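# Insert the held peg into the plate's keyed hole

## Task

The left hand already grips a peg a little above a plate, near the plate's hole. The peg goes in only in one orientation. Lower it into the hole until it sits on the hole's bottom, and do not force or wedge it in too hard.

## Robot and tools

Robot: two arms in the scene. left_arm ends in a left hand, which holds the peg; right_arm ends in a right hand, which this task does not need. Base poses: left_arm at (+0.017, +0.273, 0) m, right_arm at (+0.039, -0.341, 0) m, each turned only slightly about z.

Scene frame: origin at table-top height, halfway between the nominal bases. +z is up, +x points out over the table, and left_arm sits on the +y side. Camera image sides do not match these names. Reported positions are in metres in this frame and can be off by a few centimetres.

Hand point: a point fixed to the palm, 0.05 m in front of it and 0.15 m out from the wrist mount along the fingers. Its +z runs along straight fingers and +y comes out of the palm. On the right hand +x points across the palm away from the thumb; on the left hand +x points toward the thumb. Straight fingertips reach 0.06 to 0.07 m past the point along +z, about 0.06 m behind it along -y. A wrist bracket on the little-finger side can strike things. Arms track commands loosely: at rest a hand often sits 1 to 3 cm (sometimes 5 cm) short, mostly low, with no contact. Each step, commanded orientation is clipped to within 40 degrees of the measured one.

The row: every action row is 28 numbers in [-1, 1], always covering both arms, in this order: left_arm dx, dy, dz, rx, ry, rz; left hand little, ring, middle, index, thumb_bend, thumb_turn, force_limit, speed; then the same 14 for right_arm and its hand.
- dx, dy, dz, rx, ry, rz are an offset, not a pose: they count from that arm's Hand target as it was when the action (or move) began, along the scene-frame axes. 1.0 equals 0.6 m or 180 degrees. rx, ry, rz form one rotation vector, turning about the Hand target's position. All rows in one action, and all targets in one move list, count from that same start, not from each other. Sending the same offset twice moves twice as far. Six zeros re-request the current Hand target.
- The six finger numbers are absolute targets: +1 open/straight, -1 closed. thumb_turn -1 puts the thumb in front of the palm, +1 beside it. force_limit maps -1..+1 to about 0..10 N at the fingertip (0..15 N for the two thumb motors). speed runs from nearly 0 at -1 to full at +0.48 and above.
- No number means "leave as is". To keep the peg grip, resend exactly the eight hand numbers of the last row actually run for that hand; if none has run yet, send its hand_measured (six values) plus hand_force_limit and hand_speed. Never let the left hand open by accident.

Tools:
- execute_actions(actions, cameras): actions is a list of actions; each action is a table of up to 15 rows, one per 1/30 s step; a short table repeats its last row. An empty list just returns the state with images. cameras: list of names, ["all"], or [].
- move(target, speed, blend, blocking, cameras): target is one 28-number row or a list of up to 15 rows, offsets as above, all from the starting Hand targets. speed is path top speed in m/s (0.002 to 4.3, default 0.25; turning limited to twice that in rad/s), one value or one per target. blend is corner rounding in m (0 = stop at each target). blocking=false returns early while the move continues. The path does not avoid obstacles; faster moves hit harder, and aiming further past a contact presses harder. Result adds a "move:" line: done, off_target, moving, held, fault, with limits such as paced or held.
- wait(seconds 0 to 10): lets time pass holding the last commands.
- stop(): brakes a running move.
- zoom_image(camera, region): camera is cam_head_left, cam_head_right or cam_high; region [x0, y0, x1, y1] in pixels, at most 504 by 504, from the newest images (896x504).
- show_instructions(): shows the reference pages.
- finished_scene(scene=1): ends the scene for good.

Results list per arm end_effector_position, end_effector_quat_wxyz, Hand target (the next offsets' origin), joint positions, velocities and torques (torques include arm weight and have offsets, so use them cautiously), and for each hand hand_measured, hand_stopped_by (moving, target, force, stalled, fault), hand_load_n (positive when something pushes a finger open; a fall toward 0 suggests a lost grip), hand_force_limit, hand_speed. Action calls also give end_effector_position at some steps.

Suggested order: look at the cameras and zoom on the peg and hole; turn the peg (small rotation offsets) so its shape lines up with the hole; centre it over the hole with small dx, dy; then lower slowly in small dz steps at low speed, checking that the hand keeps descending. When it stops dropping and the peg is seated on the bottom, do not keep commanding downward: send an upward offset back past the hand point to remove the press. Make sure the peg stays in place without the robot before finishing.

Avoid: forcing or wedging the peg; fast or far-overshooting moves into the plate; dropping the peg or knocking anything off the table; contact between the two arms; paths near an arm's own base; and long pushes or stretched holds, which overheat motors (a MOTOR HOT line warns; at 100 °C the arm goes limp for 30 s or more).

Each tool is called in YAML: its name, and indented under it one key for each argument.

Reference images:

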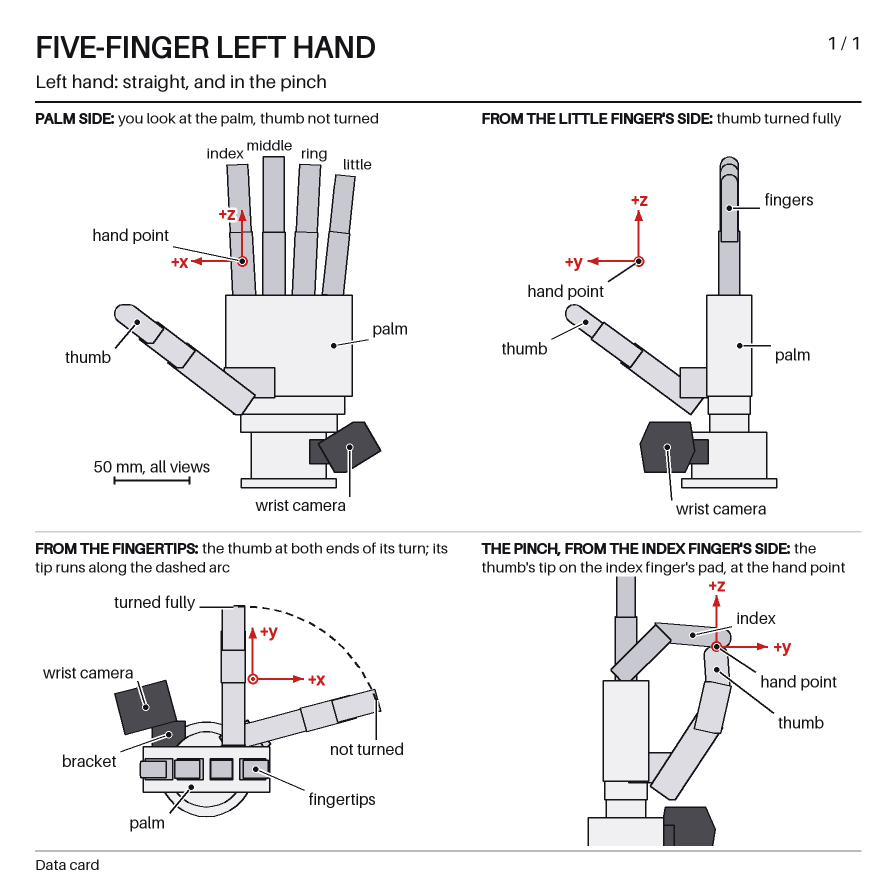

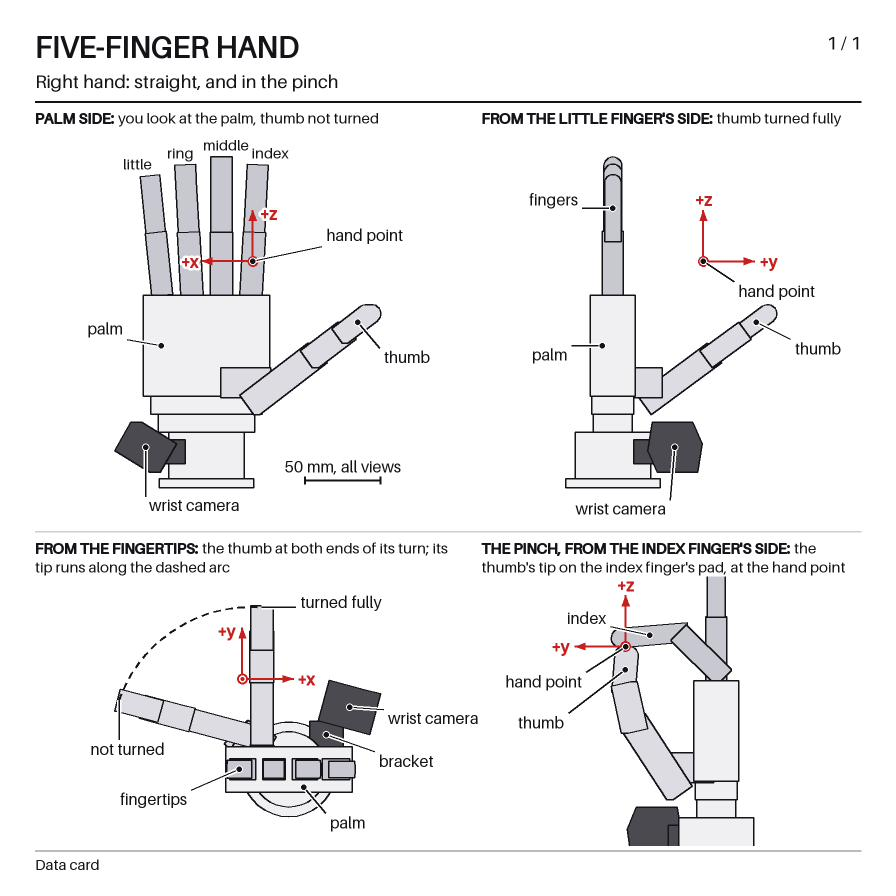

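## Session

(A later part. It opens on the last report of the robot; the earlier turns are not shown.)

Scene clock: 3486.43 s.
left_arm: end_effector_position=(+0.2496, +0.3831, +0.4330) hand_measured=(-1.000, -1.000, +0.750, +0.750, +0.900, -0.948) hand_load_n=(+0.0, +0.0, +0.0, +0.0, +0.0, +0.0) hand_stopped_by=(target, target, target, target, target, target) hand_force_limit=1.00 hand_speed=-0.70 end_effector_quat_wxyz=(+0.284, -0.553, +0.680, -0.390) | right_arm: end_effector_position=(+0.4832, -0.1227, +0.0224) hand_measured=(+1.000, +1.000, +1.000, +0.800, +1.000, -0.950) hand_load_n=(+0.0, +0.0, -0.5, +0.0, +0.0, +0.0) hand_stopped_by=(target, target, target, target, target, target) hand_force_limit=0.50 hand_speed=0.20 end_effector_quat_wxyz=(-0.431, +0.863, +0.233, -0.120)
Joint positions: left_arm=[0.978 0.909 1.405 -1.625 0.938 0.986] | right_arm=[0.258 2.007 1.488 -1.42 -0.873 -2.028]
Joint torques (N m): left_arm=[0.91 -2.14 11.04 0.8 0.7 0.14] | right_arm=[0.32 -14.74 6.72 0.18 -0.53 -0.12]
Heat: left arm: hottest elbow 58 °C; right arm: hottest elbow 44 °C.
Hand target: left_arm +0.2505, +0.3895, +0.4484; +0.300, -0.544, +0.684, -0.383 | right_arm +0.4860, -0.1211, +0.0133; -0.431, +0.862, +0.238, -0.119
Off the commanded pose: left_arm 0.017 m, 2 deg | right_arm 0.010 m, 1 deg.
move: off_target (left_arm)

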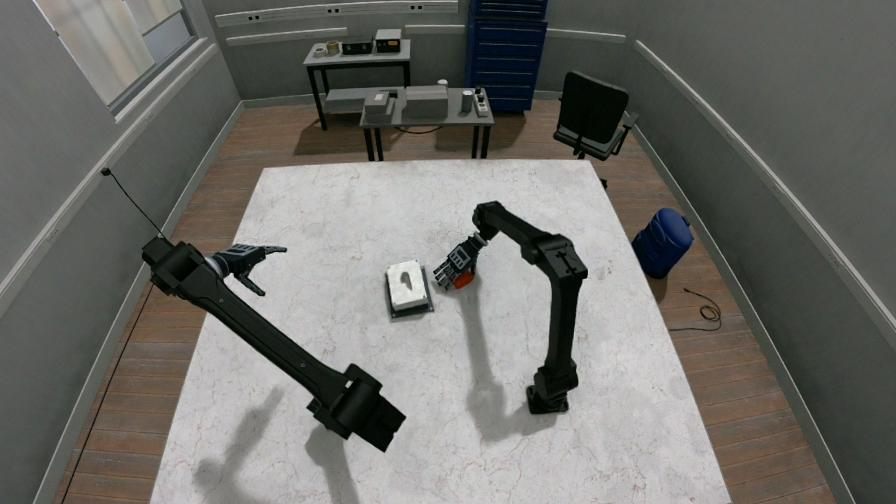

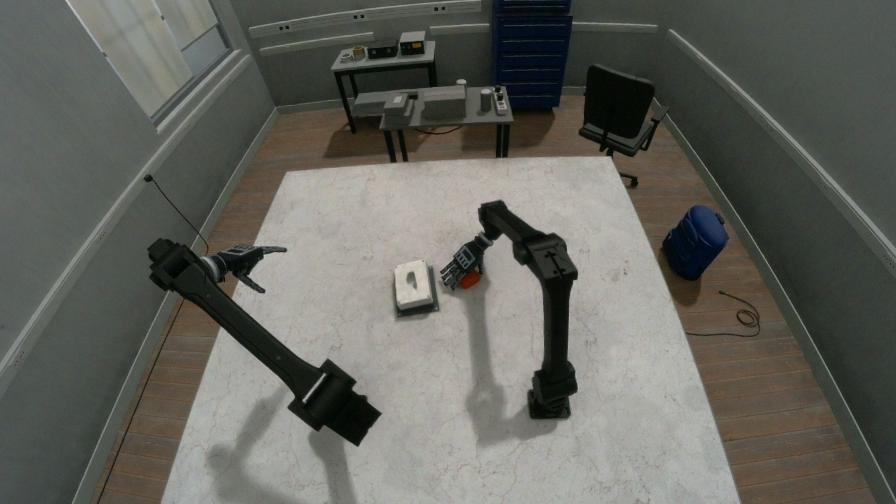

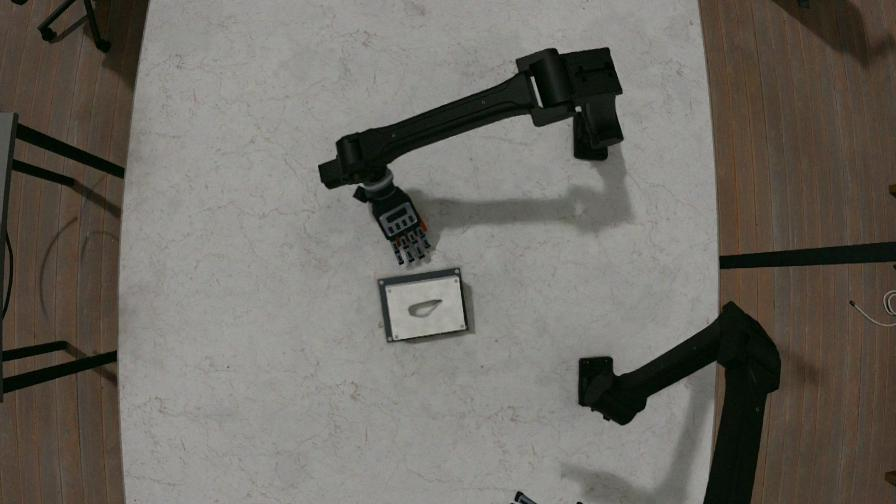

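move:
  target: [0,0,0,0,0,0,-1,-1,0.75,0.75,0.9,-0.948,1.0,-0.7,-0.006,0.018,-0.008,0,0,0,1,1,1,0.8,1,-0.95,0.5,0.2]
  speed: 0.06
  cameras: ["all"]

zoom_image:
  camera: "cam_high"
  region: [350, 180, 450, 280]

zoom_image:
  camera: "cam_head_left"
  region: [430, 210, 510, 300]

Scene clock: 3492.33 s.
left_arm: end_effector_position=(+0.2496, +0.3831, +0.4330) hand_measured=(-1.000, -1.000, +0.750, +0.750, +0.900, -0.948) hand_load_n=(+0.0, +0.0, +0.0, +0.0, +0.0, +0.0) hand_stopped_by=(target, target, target, target, target, target) hand_force_limit=1.00 hand_speed=-0.70 end_effector_quat_wxyz=(+0.284, -0.553, +0.680, -0.390) | right_arm: end_effector_position=(+0.4847, -0.1201, +0.0219) hand_measured=(+1.000, +1.000, +1.000, +0.800, +1.000, -0.950) hand_load_n=(+0.0, +0.0, +0.0, +0.0, +0.0, +3.0) hand_stopped_by=(target, target, target, target, target, target) hand_force_limit=0.50 hand_speed=0.20 end_effector_quat_wxyz=(-0.431, +0.866, +0.223, -0.120)
Joint positions: left_arm=[0.978 0.909 1.405 -1.625 0.938 0.986] | right_arm=[0.26 2.007 1.488 -1.401 -0.878 -1.993]
Joint torques (N m): left_arm=[0.91 -2.2 11.04 0.8 0.7 0.14] | right_arm=[1.67 -14.74 5.83 0.92 -0.58 -0.18]
Heat: left arm: hottest elbow 58 °C; right arm: hottest elbow 43 °C.
Hand target: left_arm +0.2505, +0.3895, +0.4484; +0.300, -0.544, +0.684, -0.383 | right_arm +0.4825, -0.1103, +0.0085; -0.431, +0.862, +0.239, -0.119
Off the commanded pose: left_arm 0.017 m, 2 deg | right_arm 0.017 m, 2 deg.
move: off_target (left_arm, right_arm)

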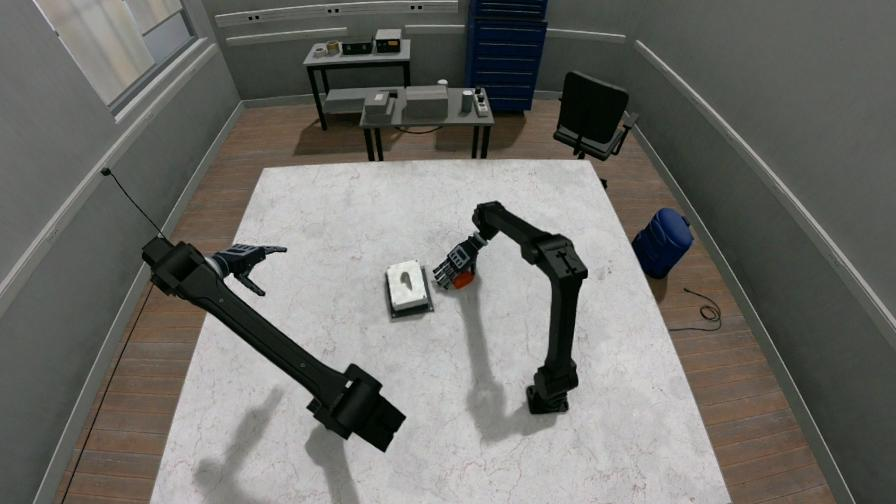

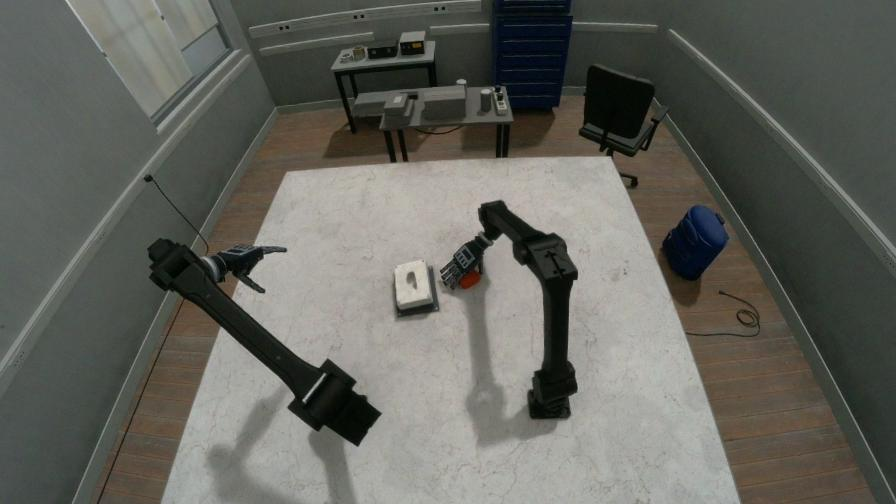

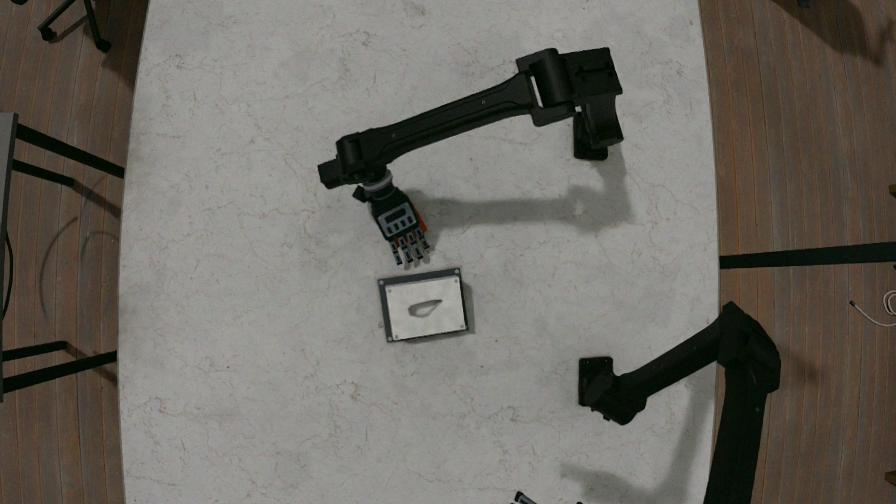

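Scaled by 5.040 from the camera's 896x504 image, which has a finer 1280x720 frame.

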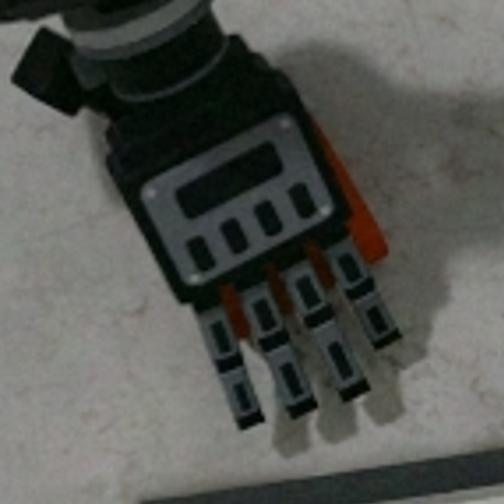

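Scaled by 5.600 from the camera's 896x504 image, which has a finer 1280x720 frame.

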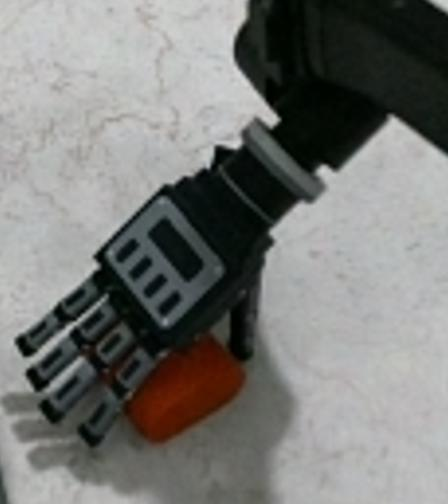

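move:
  target:
    - [0,0,0,0,0,0,-1,-1,0.75,0.75,0.9,-0.948,1.0,-0.7,0,0,0.042,0,0,0,1,1,1,0.8,1,-0.95,0.5,0.2]
    - [0,0,0,0,0,0,-1,-1,0.75,0.75,0.9,-0.948,1.0,-0.7,0,0,0.042,0,0,0,1,1,1,0.31,1,-0.95,-0.5,-0.9]
  speed: 0.06
  cameras: ["all"]

zoom_image:
  camera: "cam_high"
  region: [350, 180, 450, 280]

zoom_image:
  camera: "cam_head_left"
  region: [430, 210, 510, 300]

Scene clock: 3507.63 s.
left_arm: end_effector_position=(+0.2496, +0.3831, +0.4330) hand_measured=(-1.000, -1.000, +0.750, +0.750, +0.900, -0.948) hand_load_n=(+0.0, +0.0, +0.0, +0.0, +0.0, +0.0) hand_stopped_by=(target, target, target, target, target, target) hand_force_limit=1.00 hand_speed=-0.70 end_effector_quat_wxyz=(+0.284, -0.553, +0.680, -0.390) | right_arm: end_effector_position=(+0.4824, -0.1205, +0.0230) hand_measured=(+1.000, +1.000, +1.000, +0.310, +1.000, -0.950) hand_load_n=(+0.0, +0.0, +0.0, +0.0, +0.5, -1.5) hand_stopped_by=(target, target, target, target, target, target) hand_force_limit=-0.50 hand_speed=-0.90 end_effector_quat_wxyz=(-0.432, +0.865, +0.224, -0.123)
Joint positions: left_arm=[0.978 0.909 1.405 -1.625 0.938 0.986] | right_arm=[0.26 2.006 1.488 -1.413 -0.878 -2.002]
Joint torques (N m): left_arm=[0.91 -2.14 11.04 0.8 0.7 0.14] | right_arm=[1.67 -17.38 7.31 -0.91 -0.6 -0.08]
Heat: left arm: hottest elbow 58 °C; right arm: hottest elbow 42 °C.
Hand target: left_arm +0.2505, +0.3895, +0.4484; +0.300, -0.544, +0.684, -0.383 | right_arm +0.4825, -0.1103, +0.0338; -0.431, +0.862, +0.239, -0.119
Off the commanded pose: left_arm 0.017 m, 2 deg | right_arm 0.015 m, 2 deg.
move: off_target (left_arm, right_arm); target 2's new numbers were sent with right_arm's hand 0.015 m and 2 deg from that target

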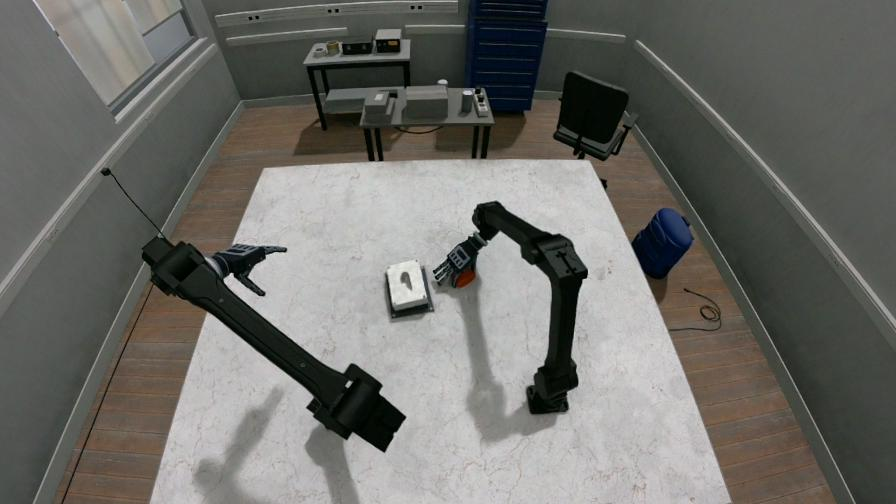

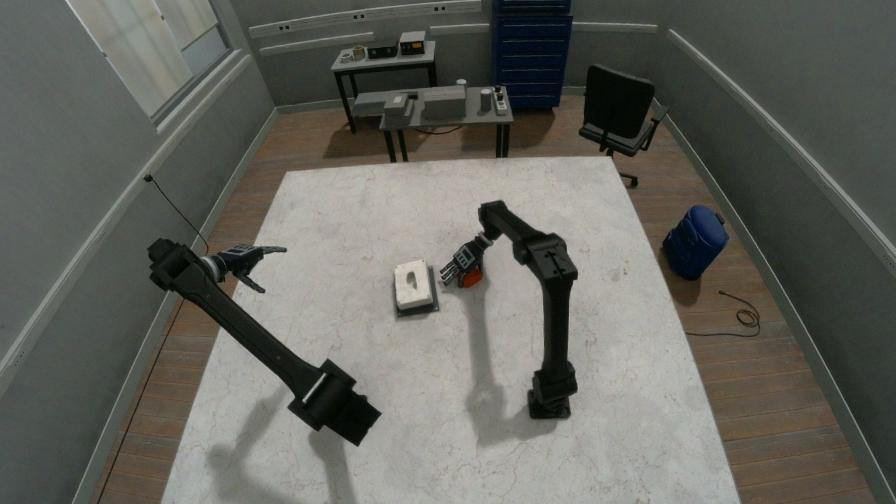

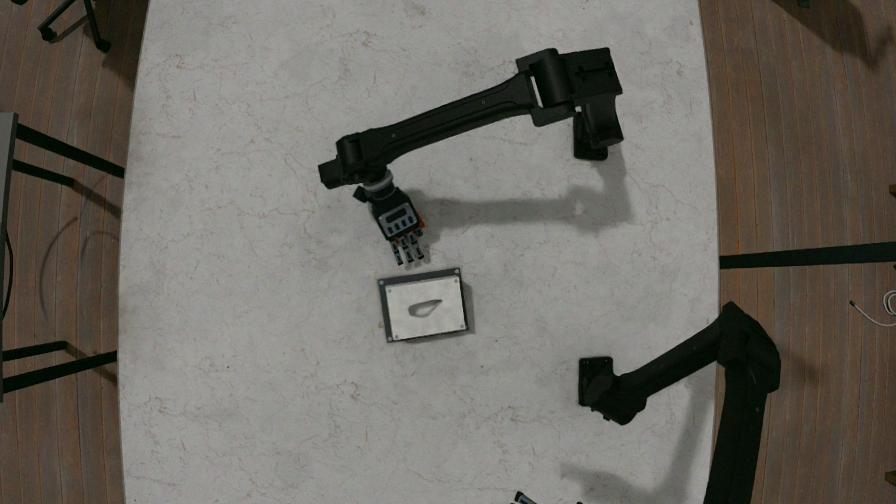

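Scaled by 5.040 from the camera's 896x504 image, which has a finer 1280x720 frame.

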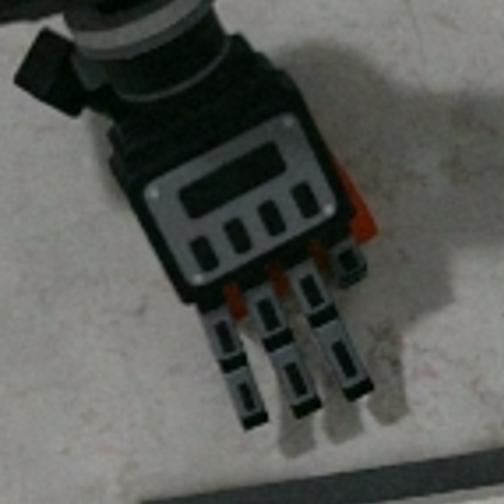

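Scaled by 5.600 from the camera's 896x504 image, which has a finer 1280x720 frame.

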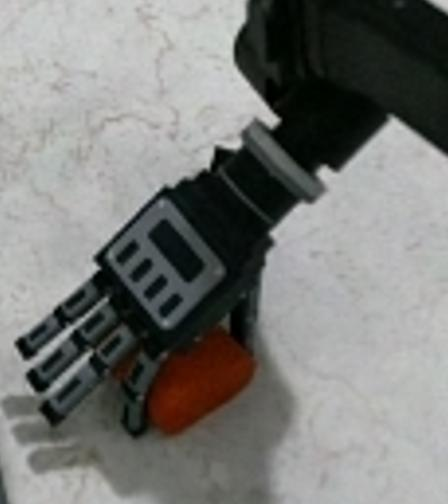

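move:
  target: [0,0,0,0,0,0,-1,-1,0.75,0.75,0.9,-0.948,1.0,-0.7,0,0,0.006,0,0,0,1,1,1,0.05,1,-0.95,-0.2,-0.95]
  speed: 0.05
  cameras: ["all"]

zoom_image:
  camera: "cam_high"
  region: [350, 180, 450, 280]

zoom_image:
  camera: "cam_head_left"
  region: [430, 210, 510, 300]

Scene clock: 3514.60 s.
left_arm: end_effector_position=(+0.2496, +0.3831, +0.4330) hand_measured=(-1.000, -1.000, +0.750, +0.750, +0.900, -0.948) hand_load_n=(+0.0, +0.0, +0.0, +0.0, +0.0, +0.0) hand_stopped_by=(target, target, target, target, target, target) hand_force_limit=1.00 hand_speed=-0.70 end_effector_quat_wxyz=(+0.284, -0.553, +0.680, -0.390) | right_arm: end_effector_position=(+0.4822, -0.1204, +0.0231) hand_measured=(+1.000, +1.000, +1.000, +0.278, +1.000, -0.950) hand_load_n=(+0.0, +0.0, +0.0, +4.5, +1.0, -2.0) hand_stopped_by=(target, target, target, force, target, target) hand_force_limit=-0.20 hand_speed=-0.95 end_effector_quat_wxyz=(-0.432, +0.865, +0.225, -0.123)
Joint positions: left_arm=[0.978 0.909 1.405 -1.625 0.938 0.986] | right_arm=[0.261 2.006 1.488 -1.415 -0.878 -2.006]
Joint torques (N m): left_arm=[0.91 -2.2 11.04 0.8 0.7 0.14] | right_arm=[1.61 -17.67 7.51 -1.13 -0.6 -0.06]
Heat: left arm: hottest elbow 58 °C; right arm: hottest elbow 42 °C.
Hand target: left_arm +0.2505, +0.3895, +0.4484; +0.300, -0.544, +0.684, -0.383 | right_arm +0.4825, -0.1102, +0.0373; -0.431, +0.862, +0.239, -0.119
Off the commanded pose: left_arm 0.017 m, 2 deg | right_arm 0.018 m, 2 deg.
move: off_target (left_arm, right_arm)

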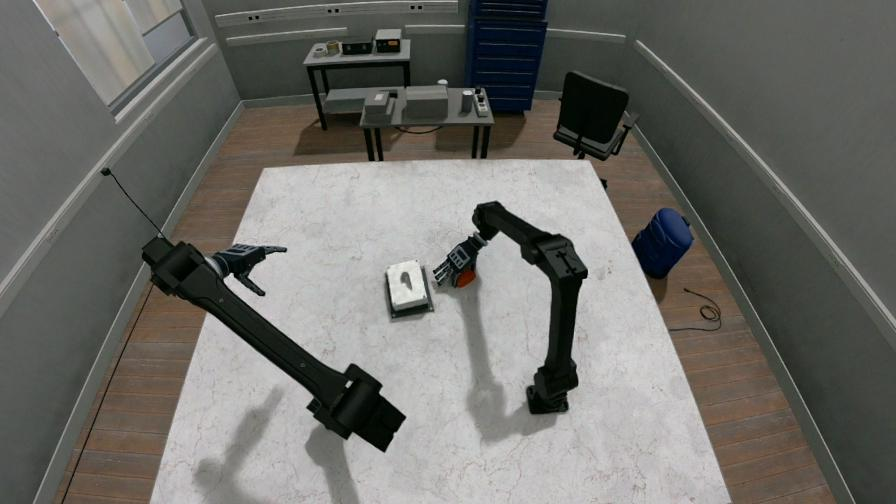

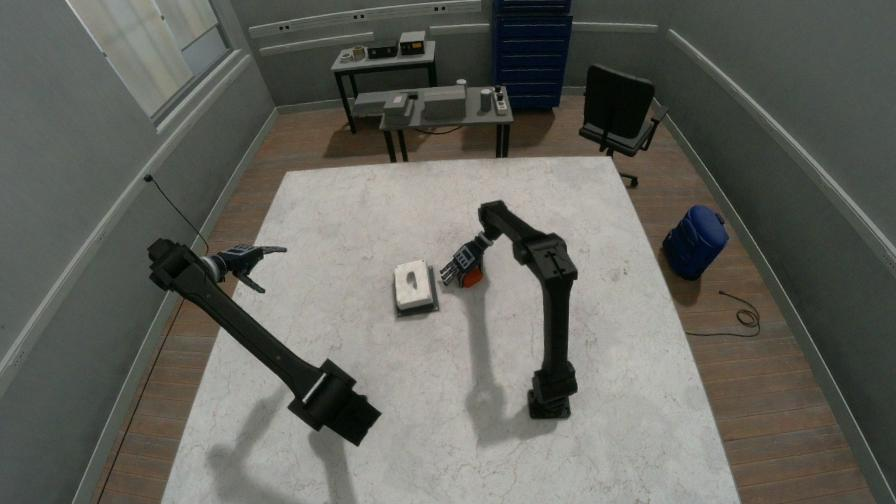

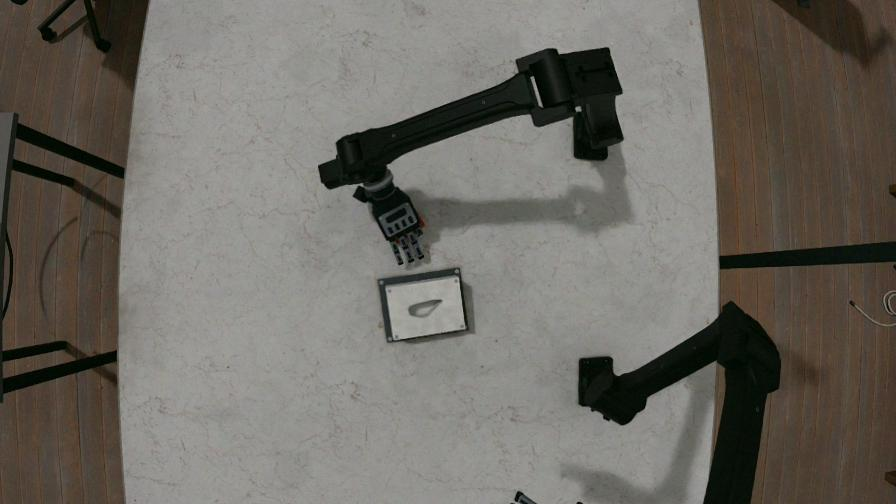

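Scaled by 5.040 from the camera's 896x504 image, which has a finer 1280x720 frame.

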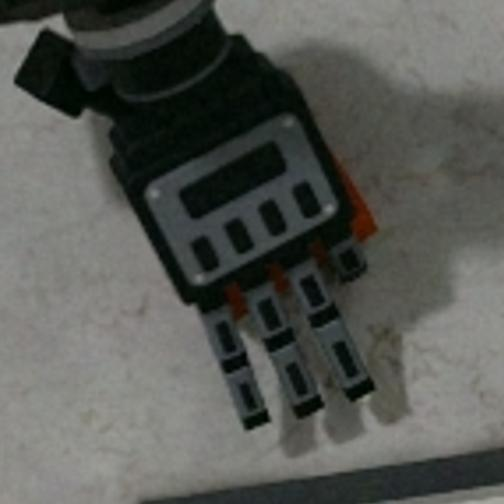

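Scaled by 5.600 from the camera's 896x504 image, which has a finer 1280x720 frame.

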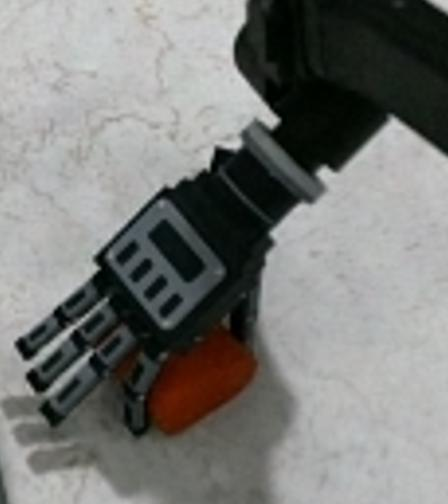

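move:
  target: [0,0,0,0,0,0,-1,-1,0.75,0.75,0.9,-0.948,1.0,-0.7,0,0,0.19,0,0,0,1,1,1,0.05,1,-0.95,-0.2,-0.95]
  speed: 0.08
  cameras: ["all"]

zoom_image:
  camera: "cam_high"
  region: [350, 180, 450, 280]

zoom_image:
  camera: "cam_head_left"
  region: [430, 200, 510, 290]

Scene clock: 3520.67 s.
left_arm: end_effector_position=(+0.2496, +0.3831, +0.4330) hand_measured=(-1.000, -1.000, +0.750, +0.750, +0.900, -0.948) hand_load_n=(+0.0, +0.0, +0.0, +0.0, +0.0, +0.0) hand_stopped_by=(target, target, target, target, target, target) hand_force_limit=1.00 hand_speed=-0.70 end_effector_quat_wxyz=(+0.284, -0.553, +0.680, -0.390) | right_arm: end_effector_position=(+0.4720, -0.1209, +0.1234) hand_measured=(+1.000, +1.000, +1.000, +0.278, +1.000, -0.950) hand_load_n=(+0.0, -0.5, +0.0, +0.0, +0.0, +0.0) hand_stopped_by=(target, target, target, force, target, target) hand_force_limit=-0.20 hand_speed=-0.95 end_effector_quat_wxyz=(-0.431, +0.864, +0.218, -0.146)
Joint positions: left_arm=[0.978 0.909 1.405 -1.625 0.938 0.986] | right_arm=[0.266 1.91 1.609 -1.681 -0.877 -2.008]
Joint torques (N m): left_arm=[0.91 -2.14 11.06 0.8 0.7 0.14] | right_arm=[1.32 -18.08 10.22 -0.94 -0.66 -0.02]
Heat: left arm: hottest elbow 58 °C; right arm: hottest elbow 42 °C.
Hand target: left_arm +0.2505, +0.3895, +0.4484; +0.300, -0.544, +0.684, -0.383 | right_arm +0.4825, -0.1103, +0.1512; -0.431, +0.862, +0.238, -0.119
Off the commanded pose: left_arm 0.017 m, 2 deg | right_arm 0.032 m, 4 deg.
move: off_target (left_arm, right_arm)

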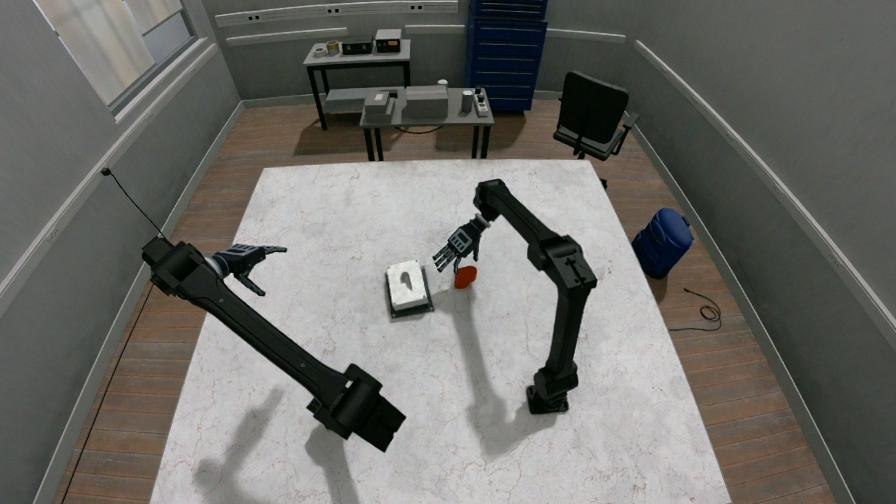

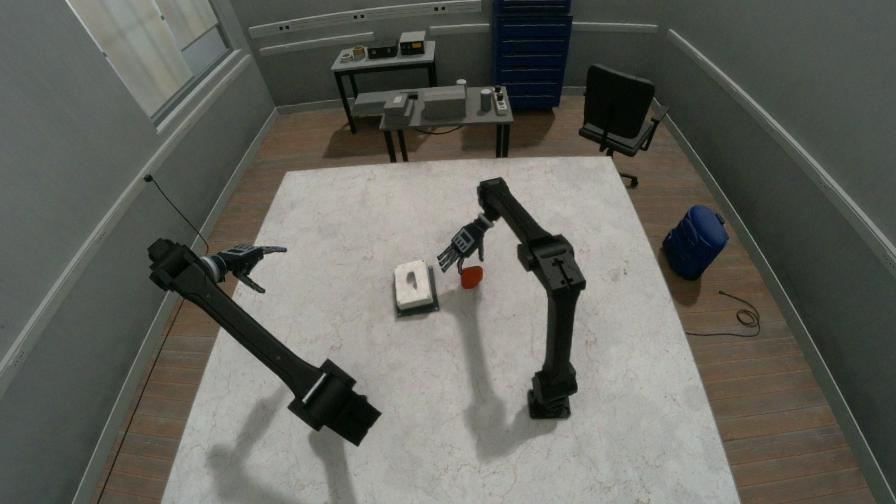

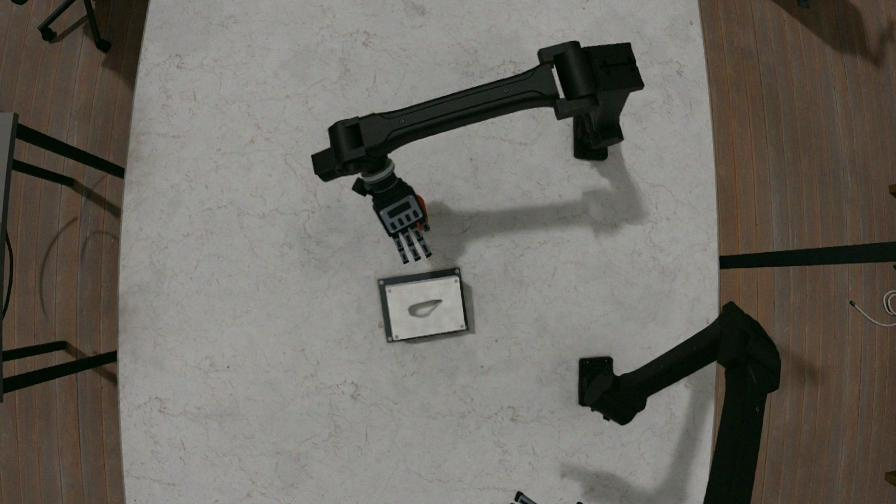

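Scaled by 5.040 from the camera's 896x504 image, which has a finer 1280x720 frame.

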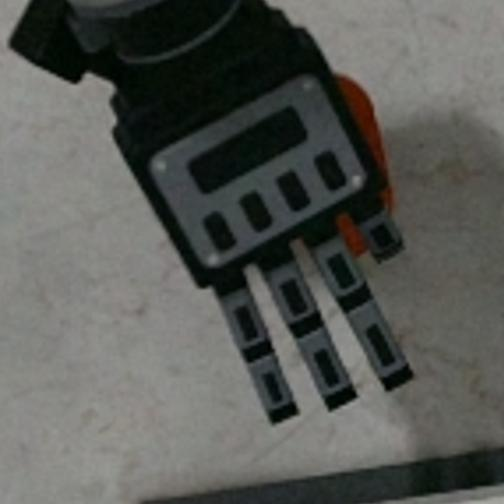

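Scaled by 5.600 from the camera's 896x504 image, which has a finer 1280x720 frame.

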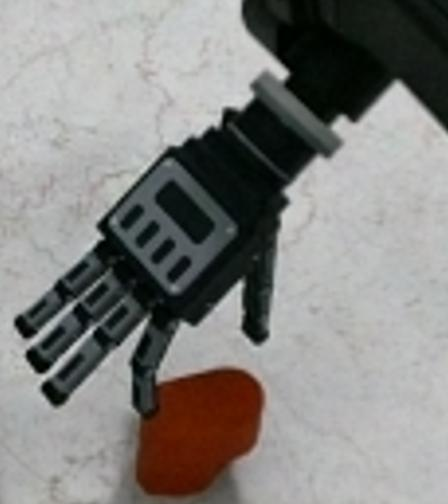

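move:
  target: [0,0,0,0,0,0,-1,-1,0.75,0.75,0.9,-0.948,1.0,-0.7,0,-0.12,0.04,0,0,0,1,1,1,0.9,1,-0.95,-0.2,0.2]
  speed: 0.2
  cameras: ["all"]

zoom_image:
  camera: "cam_high"
  region: [350, 180, 450, 280]

zoom_image:
  camera: "cam_head_left"
  region: [430, 210, 510, 300]

zoom_image:
  camera: "cam_head_right"
  region: [430, 210, 510, 300]

Scene clock: 3527.33 s.
left_arm: end_effector_position=(+0.2496, +0.3831, +0.4330) hand_measured=(-1.000, -1.000, +0.750, +0.750, +0.900, -0.948) hand_load_n=(+0.0, +0.0, -0.5, +0.0, +0.0, +0.0) hand_stopped_by=(target, target, target, target, target, target) hand_force_limit=1.00 hand_speed=-0.70 end_effector_quat_wxyz=(+0.284, -0.553, +0.680, -0.390) | right_arm: end_effector_position=(+0.4831, -0.1805, +0.1640) hand_measured=(+1.000, +1.000, +1.000, +0.900, +1.000, -0.950) hand_load_n=(+0.0, -0.5, +0.0, -0.5, +0.0, +0.0) hand_stopped_by=(target, target, target, target, target, target) hand_force_limit=-0.20 hand_speed=0.20 end_effector_quat_wxyz=(-0.417, +0.879, +0.214, -0.082)
Joint positions: left_arm=[0.978 0.909 1.405 -1.625 0.938 0.986] | right_arm=[0.154 1.793 1.583 -1.694 -0.829 -2.056]
Joint torques (N m): left_arm=[0.91 -2.14 11.04 0.8 0.71 0.14] | right_arm=[0.03 -16.09 7.46 -0.76 -0.47 -0.1]
Heat: left arm: hottest elbow 58 °C; right arm: hottest elbow 43 °C.
Hand target: left_arm +0.2505, +0.3895, +0.4484; +0.300, -0.544, +0.684, -0.383 | right_arm +0.4826, -0.1823, +0.1752; -0.431, +0.862, +0.239, -0.119
Off the commanded pose: left_arm 0.017 m, 2 deg | right_arm 0.011 m, 6 deg.
joint sent to its limit (right arm) — joint 4 (wrist pitch), lower limit. The joint targets are off in orientation, not in position.
move: off_target (left_arm, right_arm)

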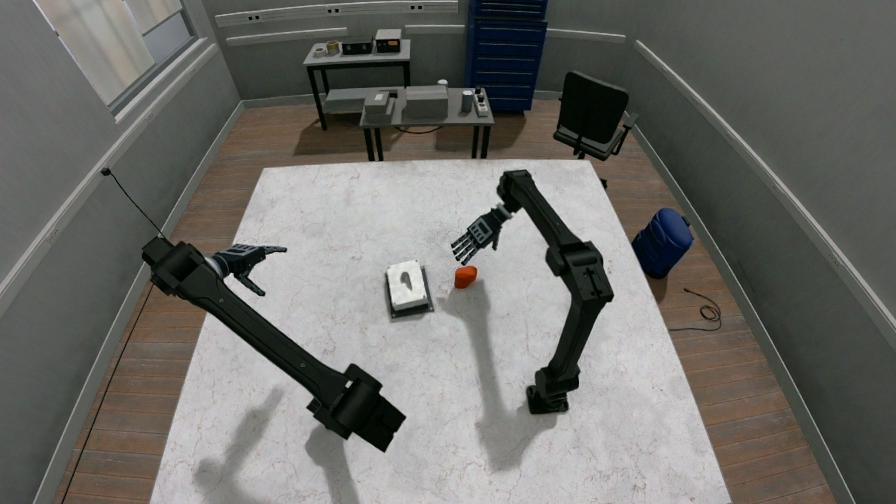

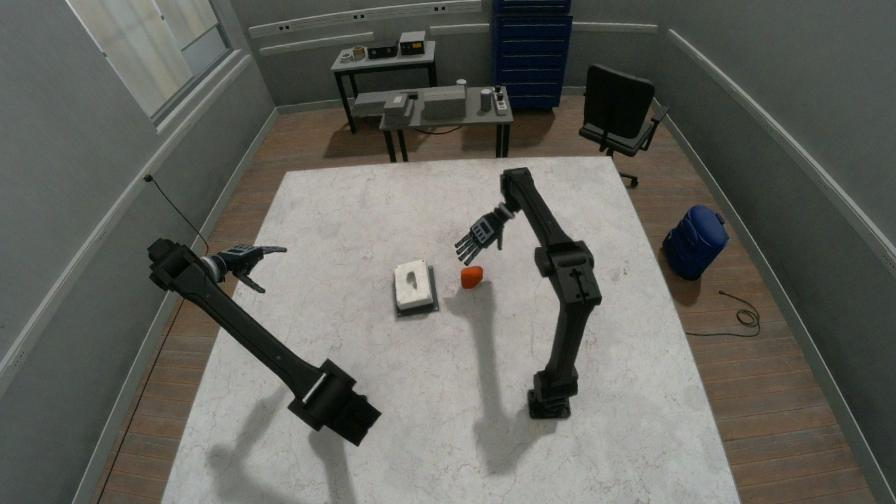

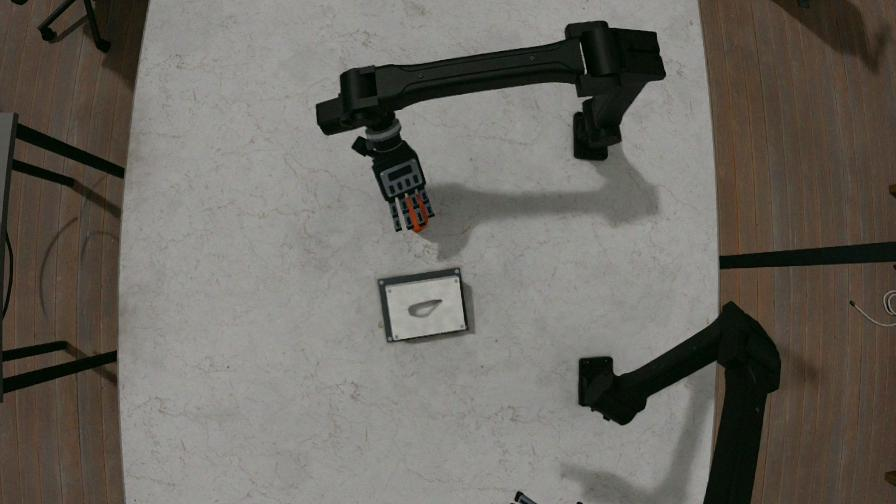

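Scaled by 5.040 from the camera's 896x504 image, which has a finer 1280x720 frame.

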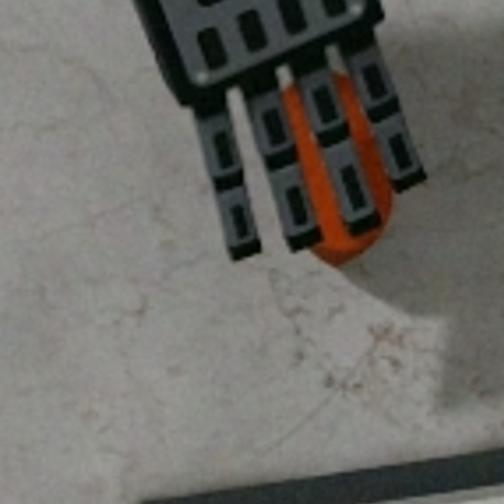

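Scaled by 5.600 from the camera's 896x504 image, which has a finer 1280x720 frame.

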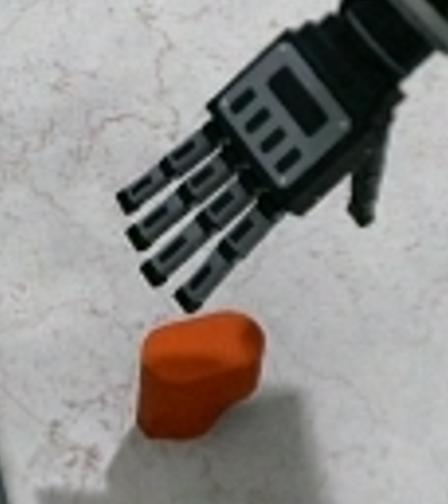

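Scaled by 5.600 from the camera's 896x504 image, which has a finer 1280x720 frame.

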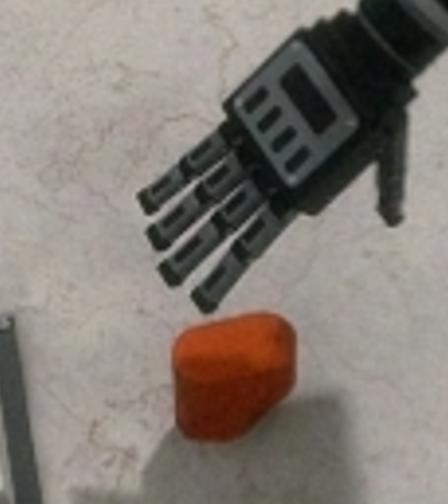

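move:
  target: [0,0,0,0,0,0,-1,-1,0.75,0.75,0.9,-0.948,1.0,-0.7,-0.1,-0.1,0.12,0,0,0,1,1,1,0.9,1,-0.95,-0.2,0.2]
  speed: 0.25
  cameras: ["all"]

zoom_image:
  camera: "cam_high"
  region: [380, 180, 450, 250]

zoom_image:
  camera: "cam_head_left"
  region: [440, 250, 490, 300]

zoom_image:
  camera: "cam_head_right"
  region: [445, 250, 495, 300]

Scene clock: 3555.47 s.
left_arm: end_effector_position=(+0.2496, +0.3831, +0.4330) hand_measured=(-1.000, -1.000, +0.750, +0.750, +0.900, -0.948) hand_load_n=(+0.0, +0.0, +0.0, +0.0, +0.0, +0.5) hand_stopped_by=(target, target, target, target, target, target) hand_force_limit=1.00 hand_speed=-0.70 end_effector_quat_wxyz=(+0.284, -0.553, +0.680, -0.390) | right_arm: end_effector_position=(+0.4227, -0.2362, +0.2429) hand_measured=(+1.000, +1.000, +1.000, +0.900, +1.000, -0.950) hand_load_n=(+0.0, +0.0, +0.0, +0.0, +0.0, +0.0) hand_stopped_by=(target, target, target, target, target, target) hand_force_limit=-0.20 hand_speed=0.20 end_effector_quat_wxyz=(-0.385, +0.900, +0.203, +0.004)
Joint positions: left_arm=[0.978 0.909 1.405 -1.625 0.938 0.986] | right_arm=[0.059 1.467 1.427 -1.697 -0.777 -2.038]
Joint torques (N m): left_arm=[0.97 -2.14 11.04 0.8 0.7 0.14] | right_arm=[-0.79 -10.46 7.92 -0.31 -0.46 0.1]
Heat: left arm: hottest elbow 58 °C; right arm: hottest elbow 42 °C.
Hand target: left_arm +0.2505, +0.3895, +0.4484; +0.300, -0.544, +0.684, -0.383 | right_arm +0.4225, -0.2423, +0.2472; -0.431, +0.862, +0.238, -0.119
Off the commanded pose: left_arm 0.017 m, 2 deg | right_arm 0.007 m, 16 deg.
joint sent to its limit (right arm) — joint 4 (wrist pitch), lower limit. The joint targets are off in orientation, not in position.
move: off_target (left_arm, right_arm)

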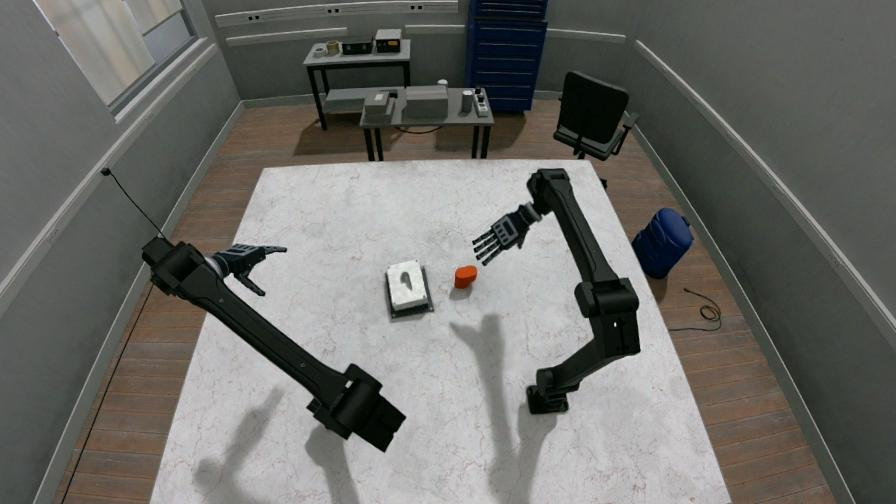

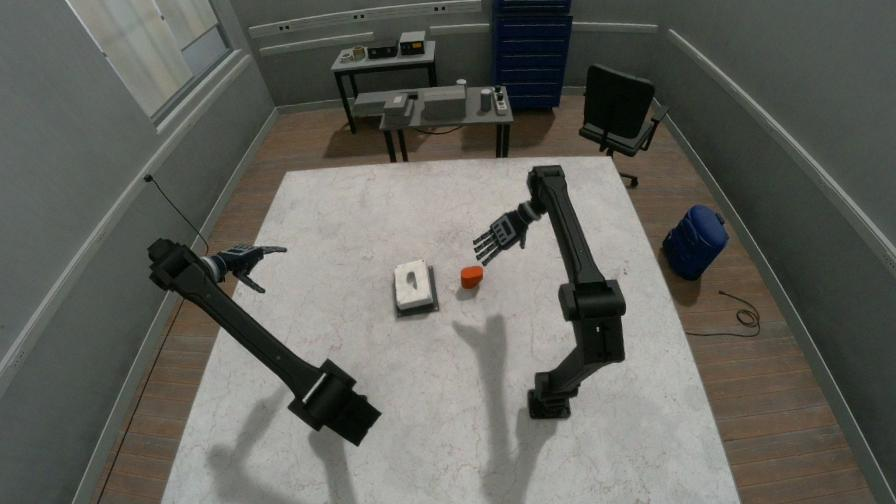

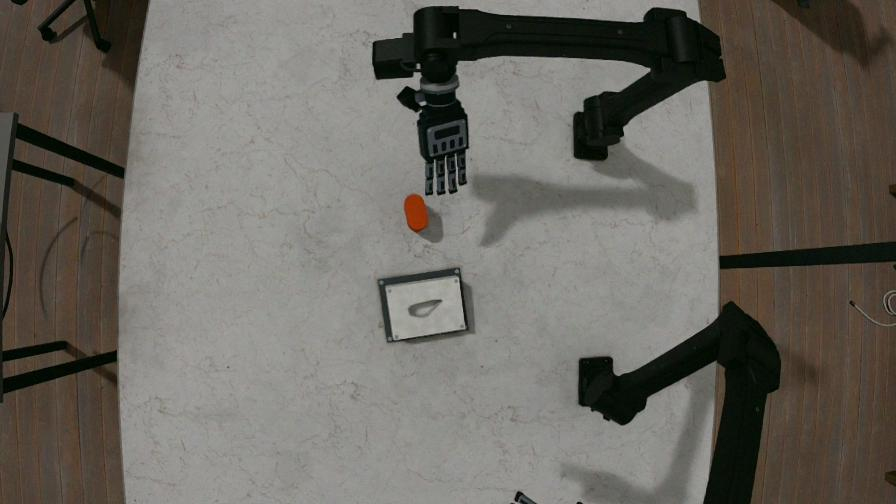

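Scaled by 7.200 from the camera's 896x504 image, which has a finer 1280x720 frame.

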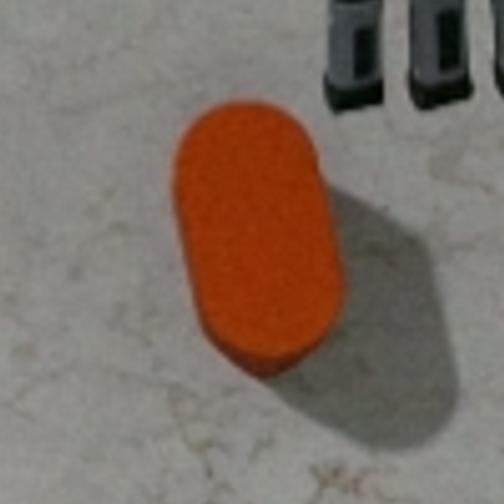

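Scaled by 10.080 from the camera's 896x504 image, which has a finer 1280x720 frame.

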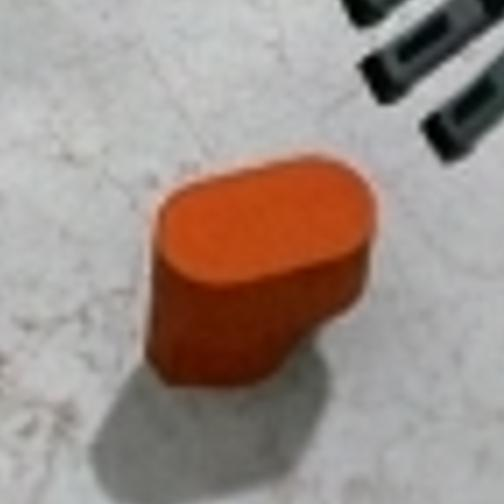

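Scaled by 10.080 from the camera's 896x504 image, which has a finer 1280x720 frame.

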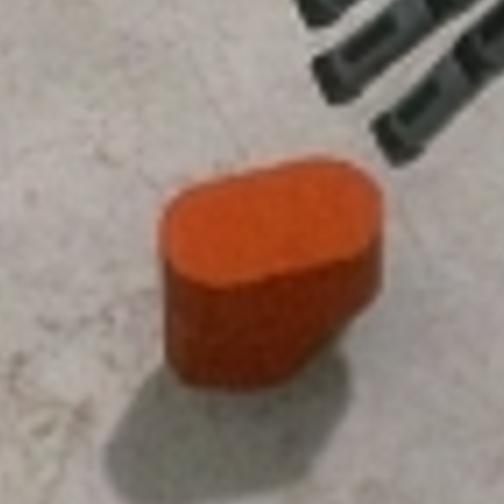

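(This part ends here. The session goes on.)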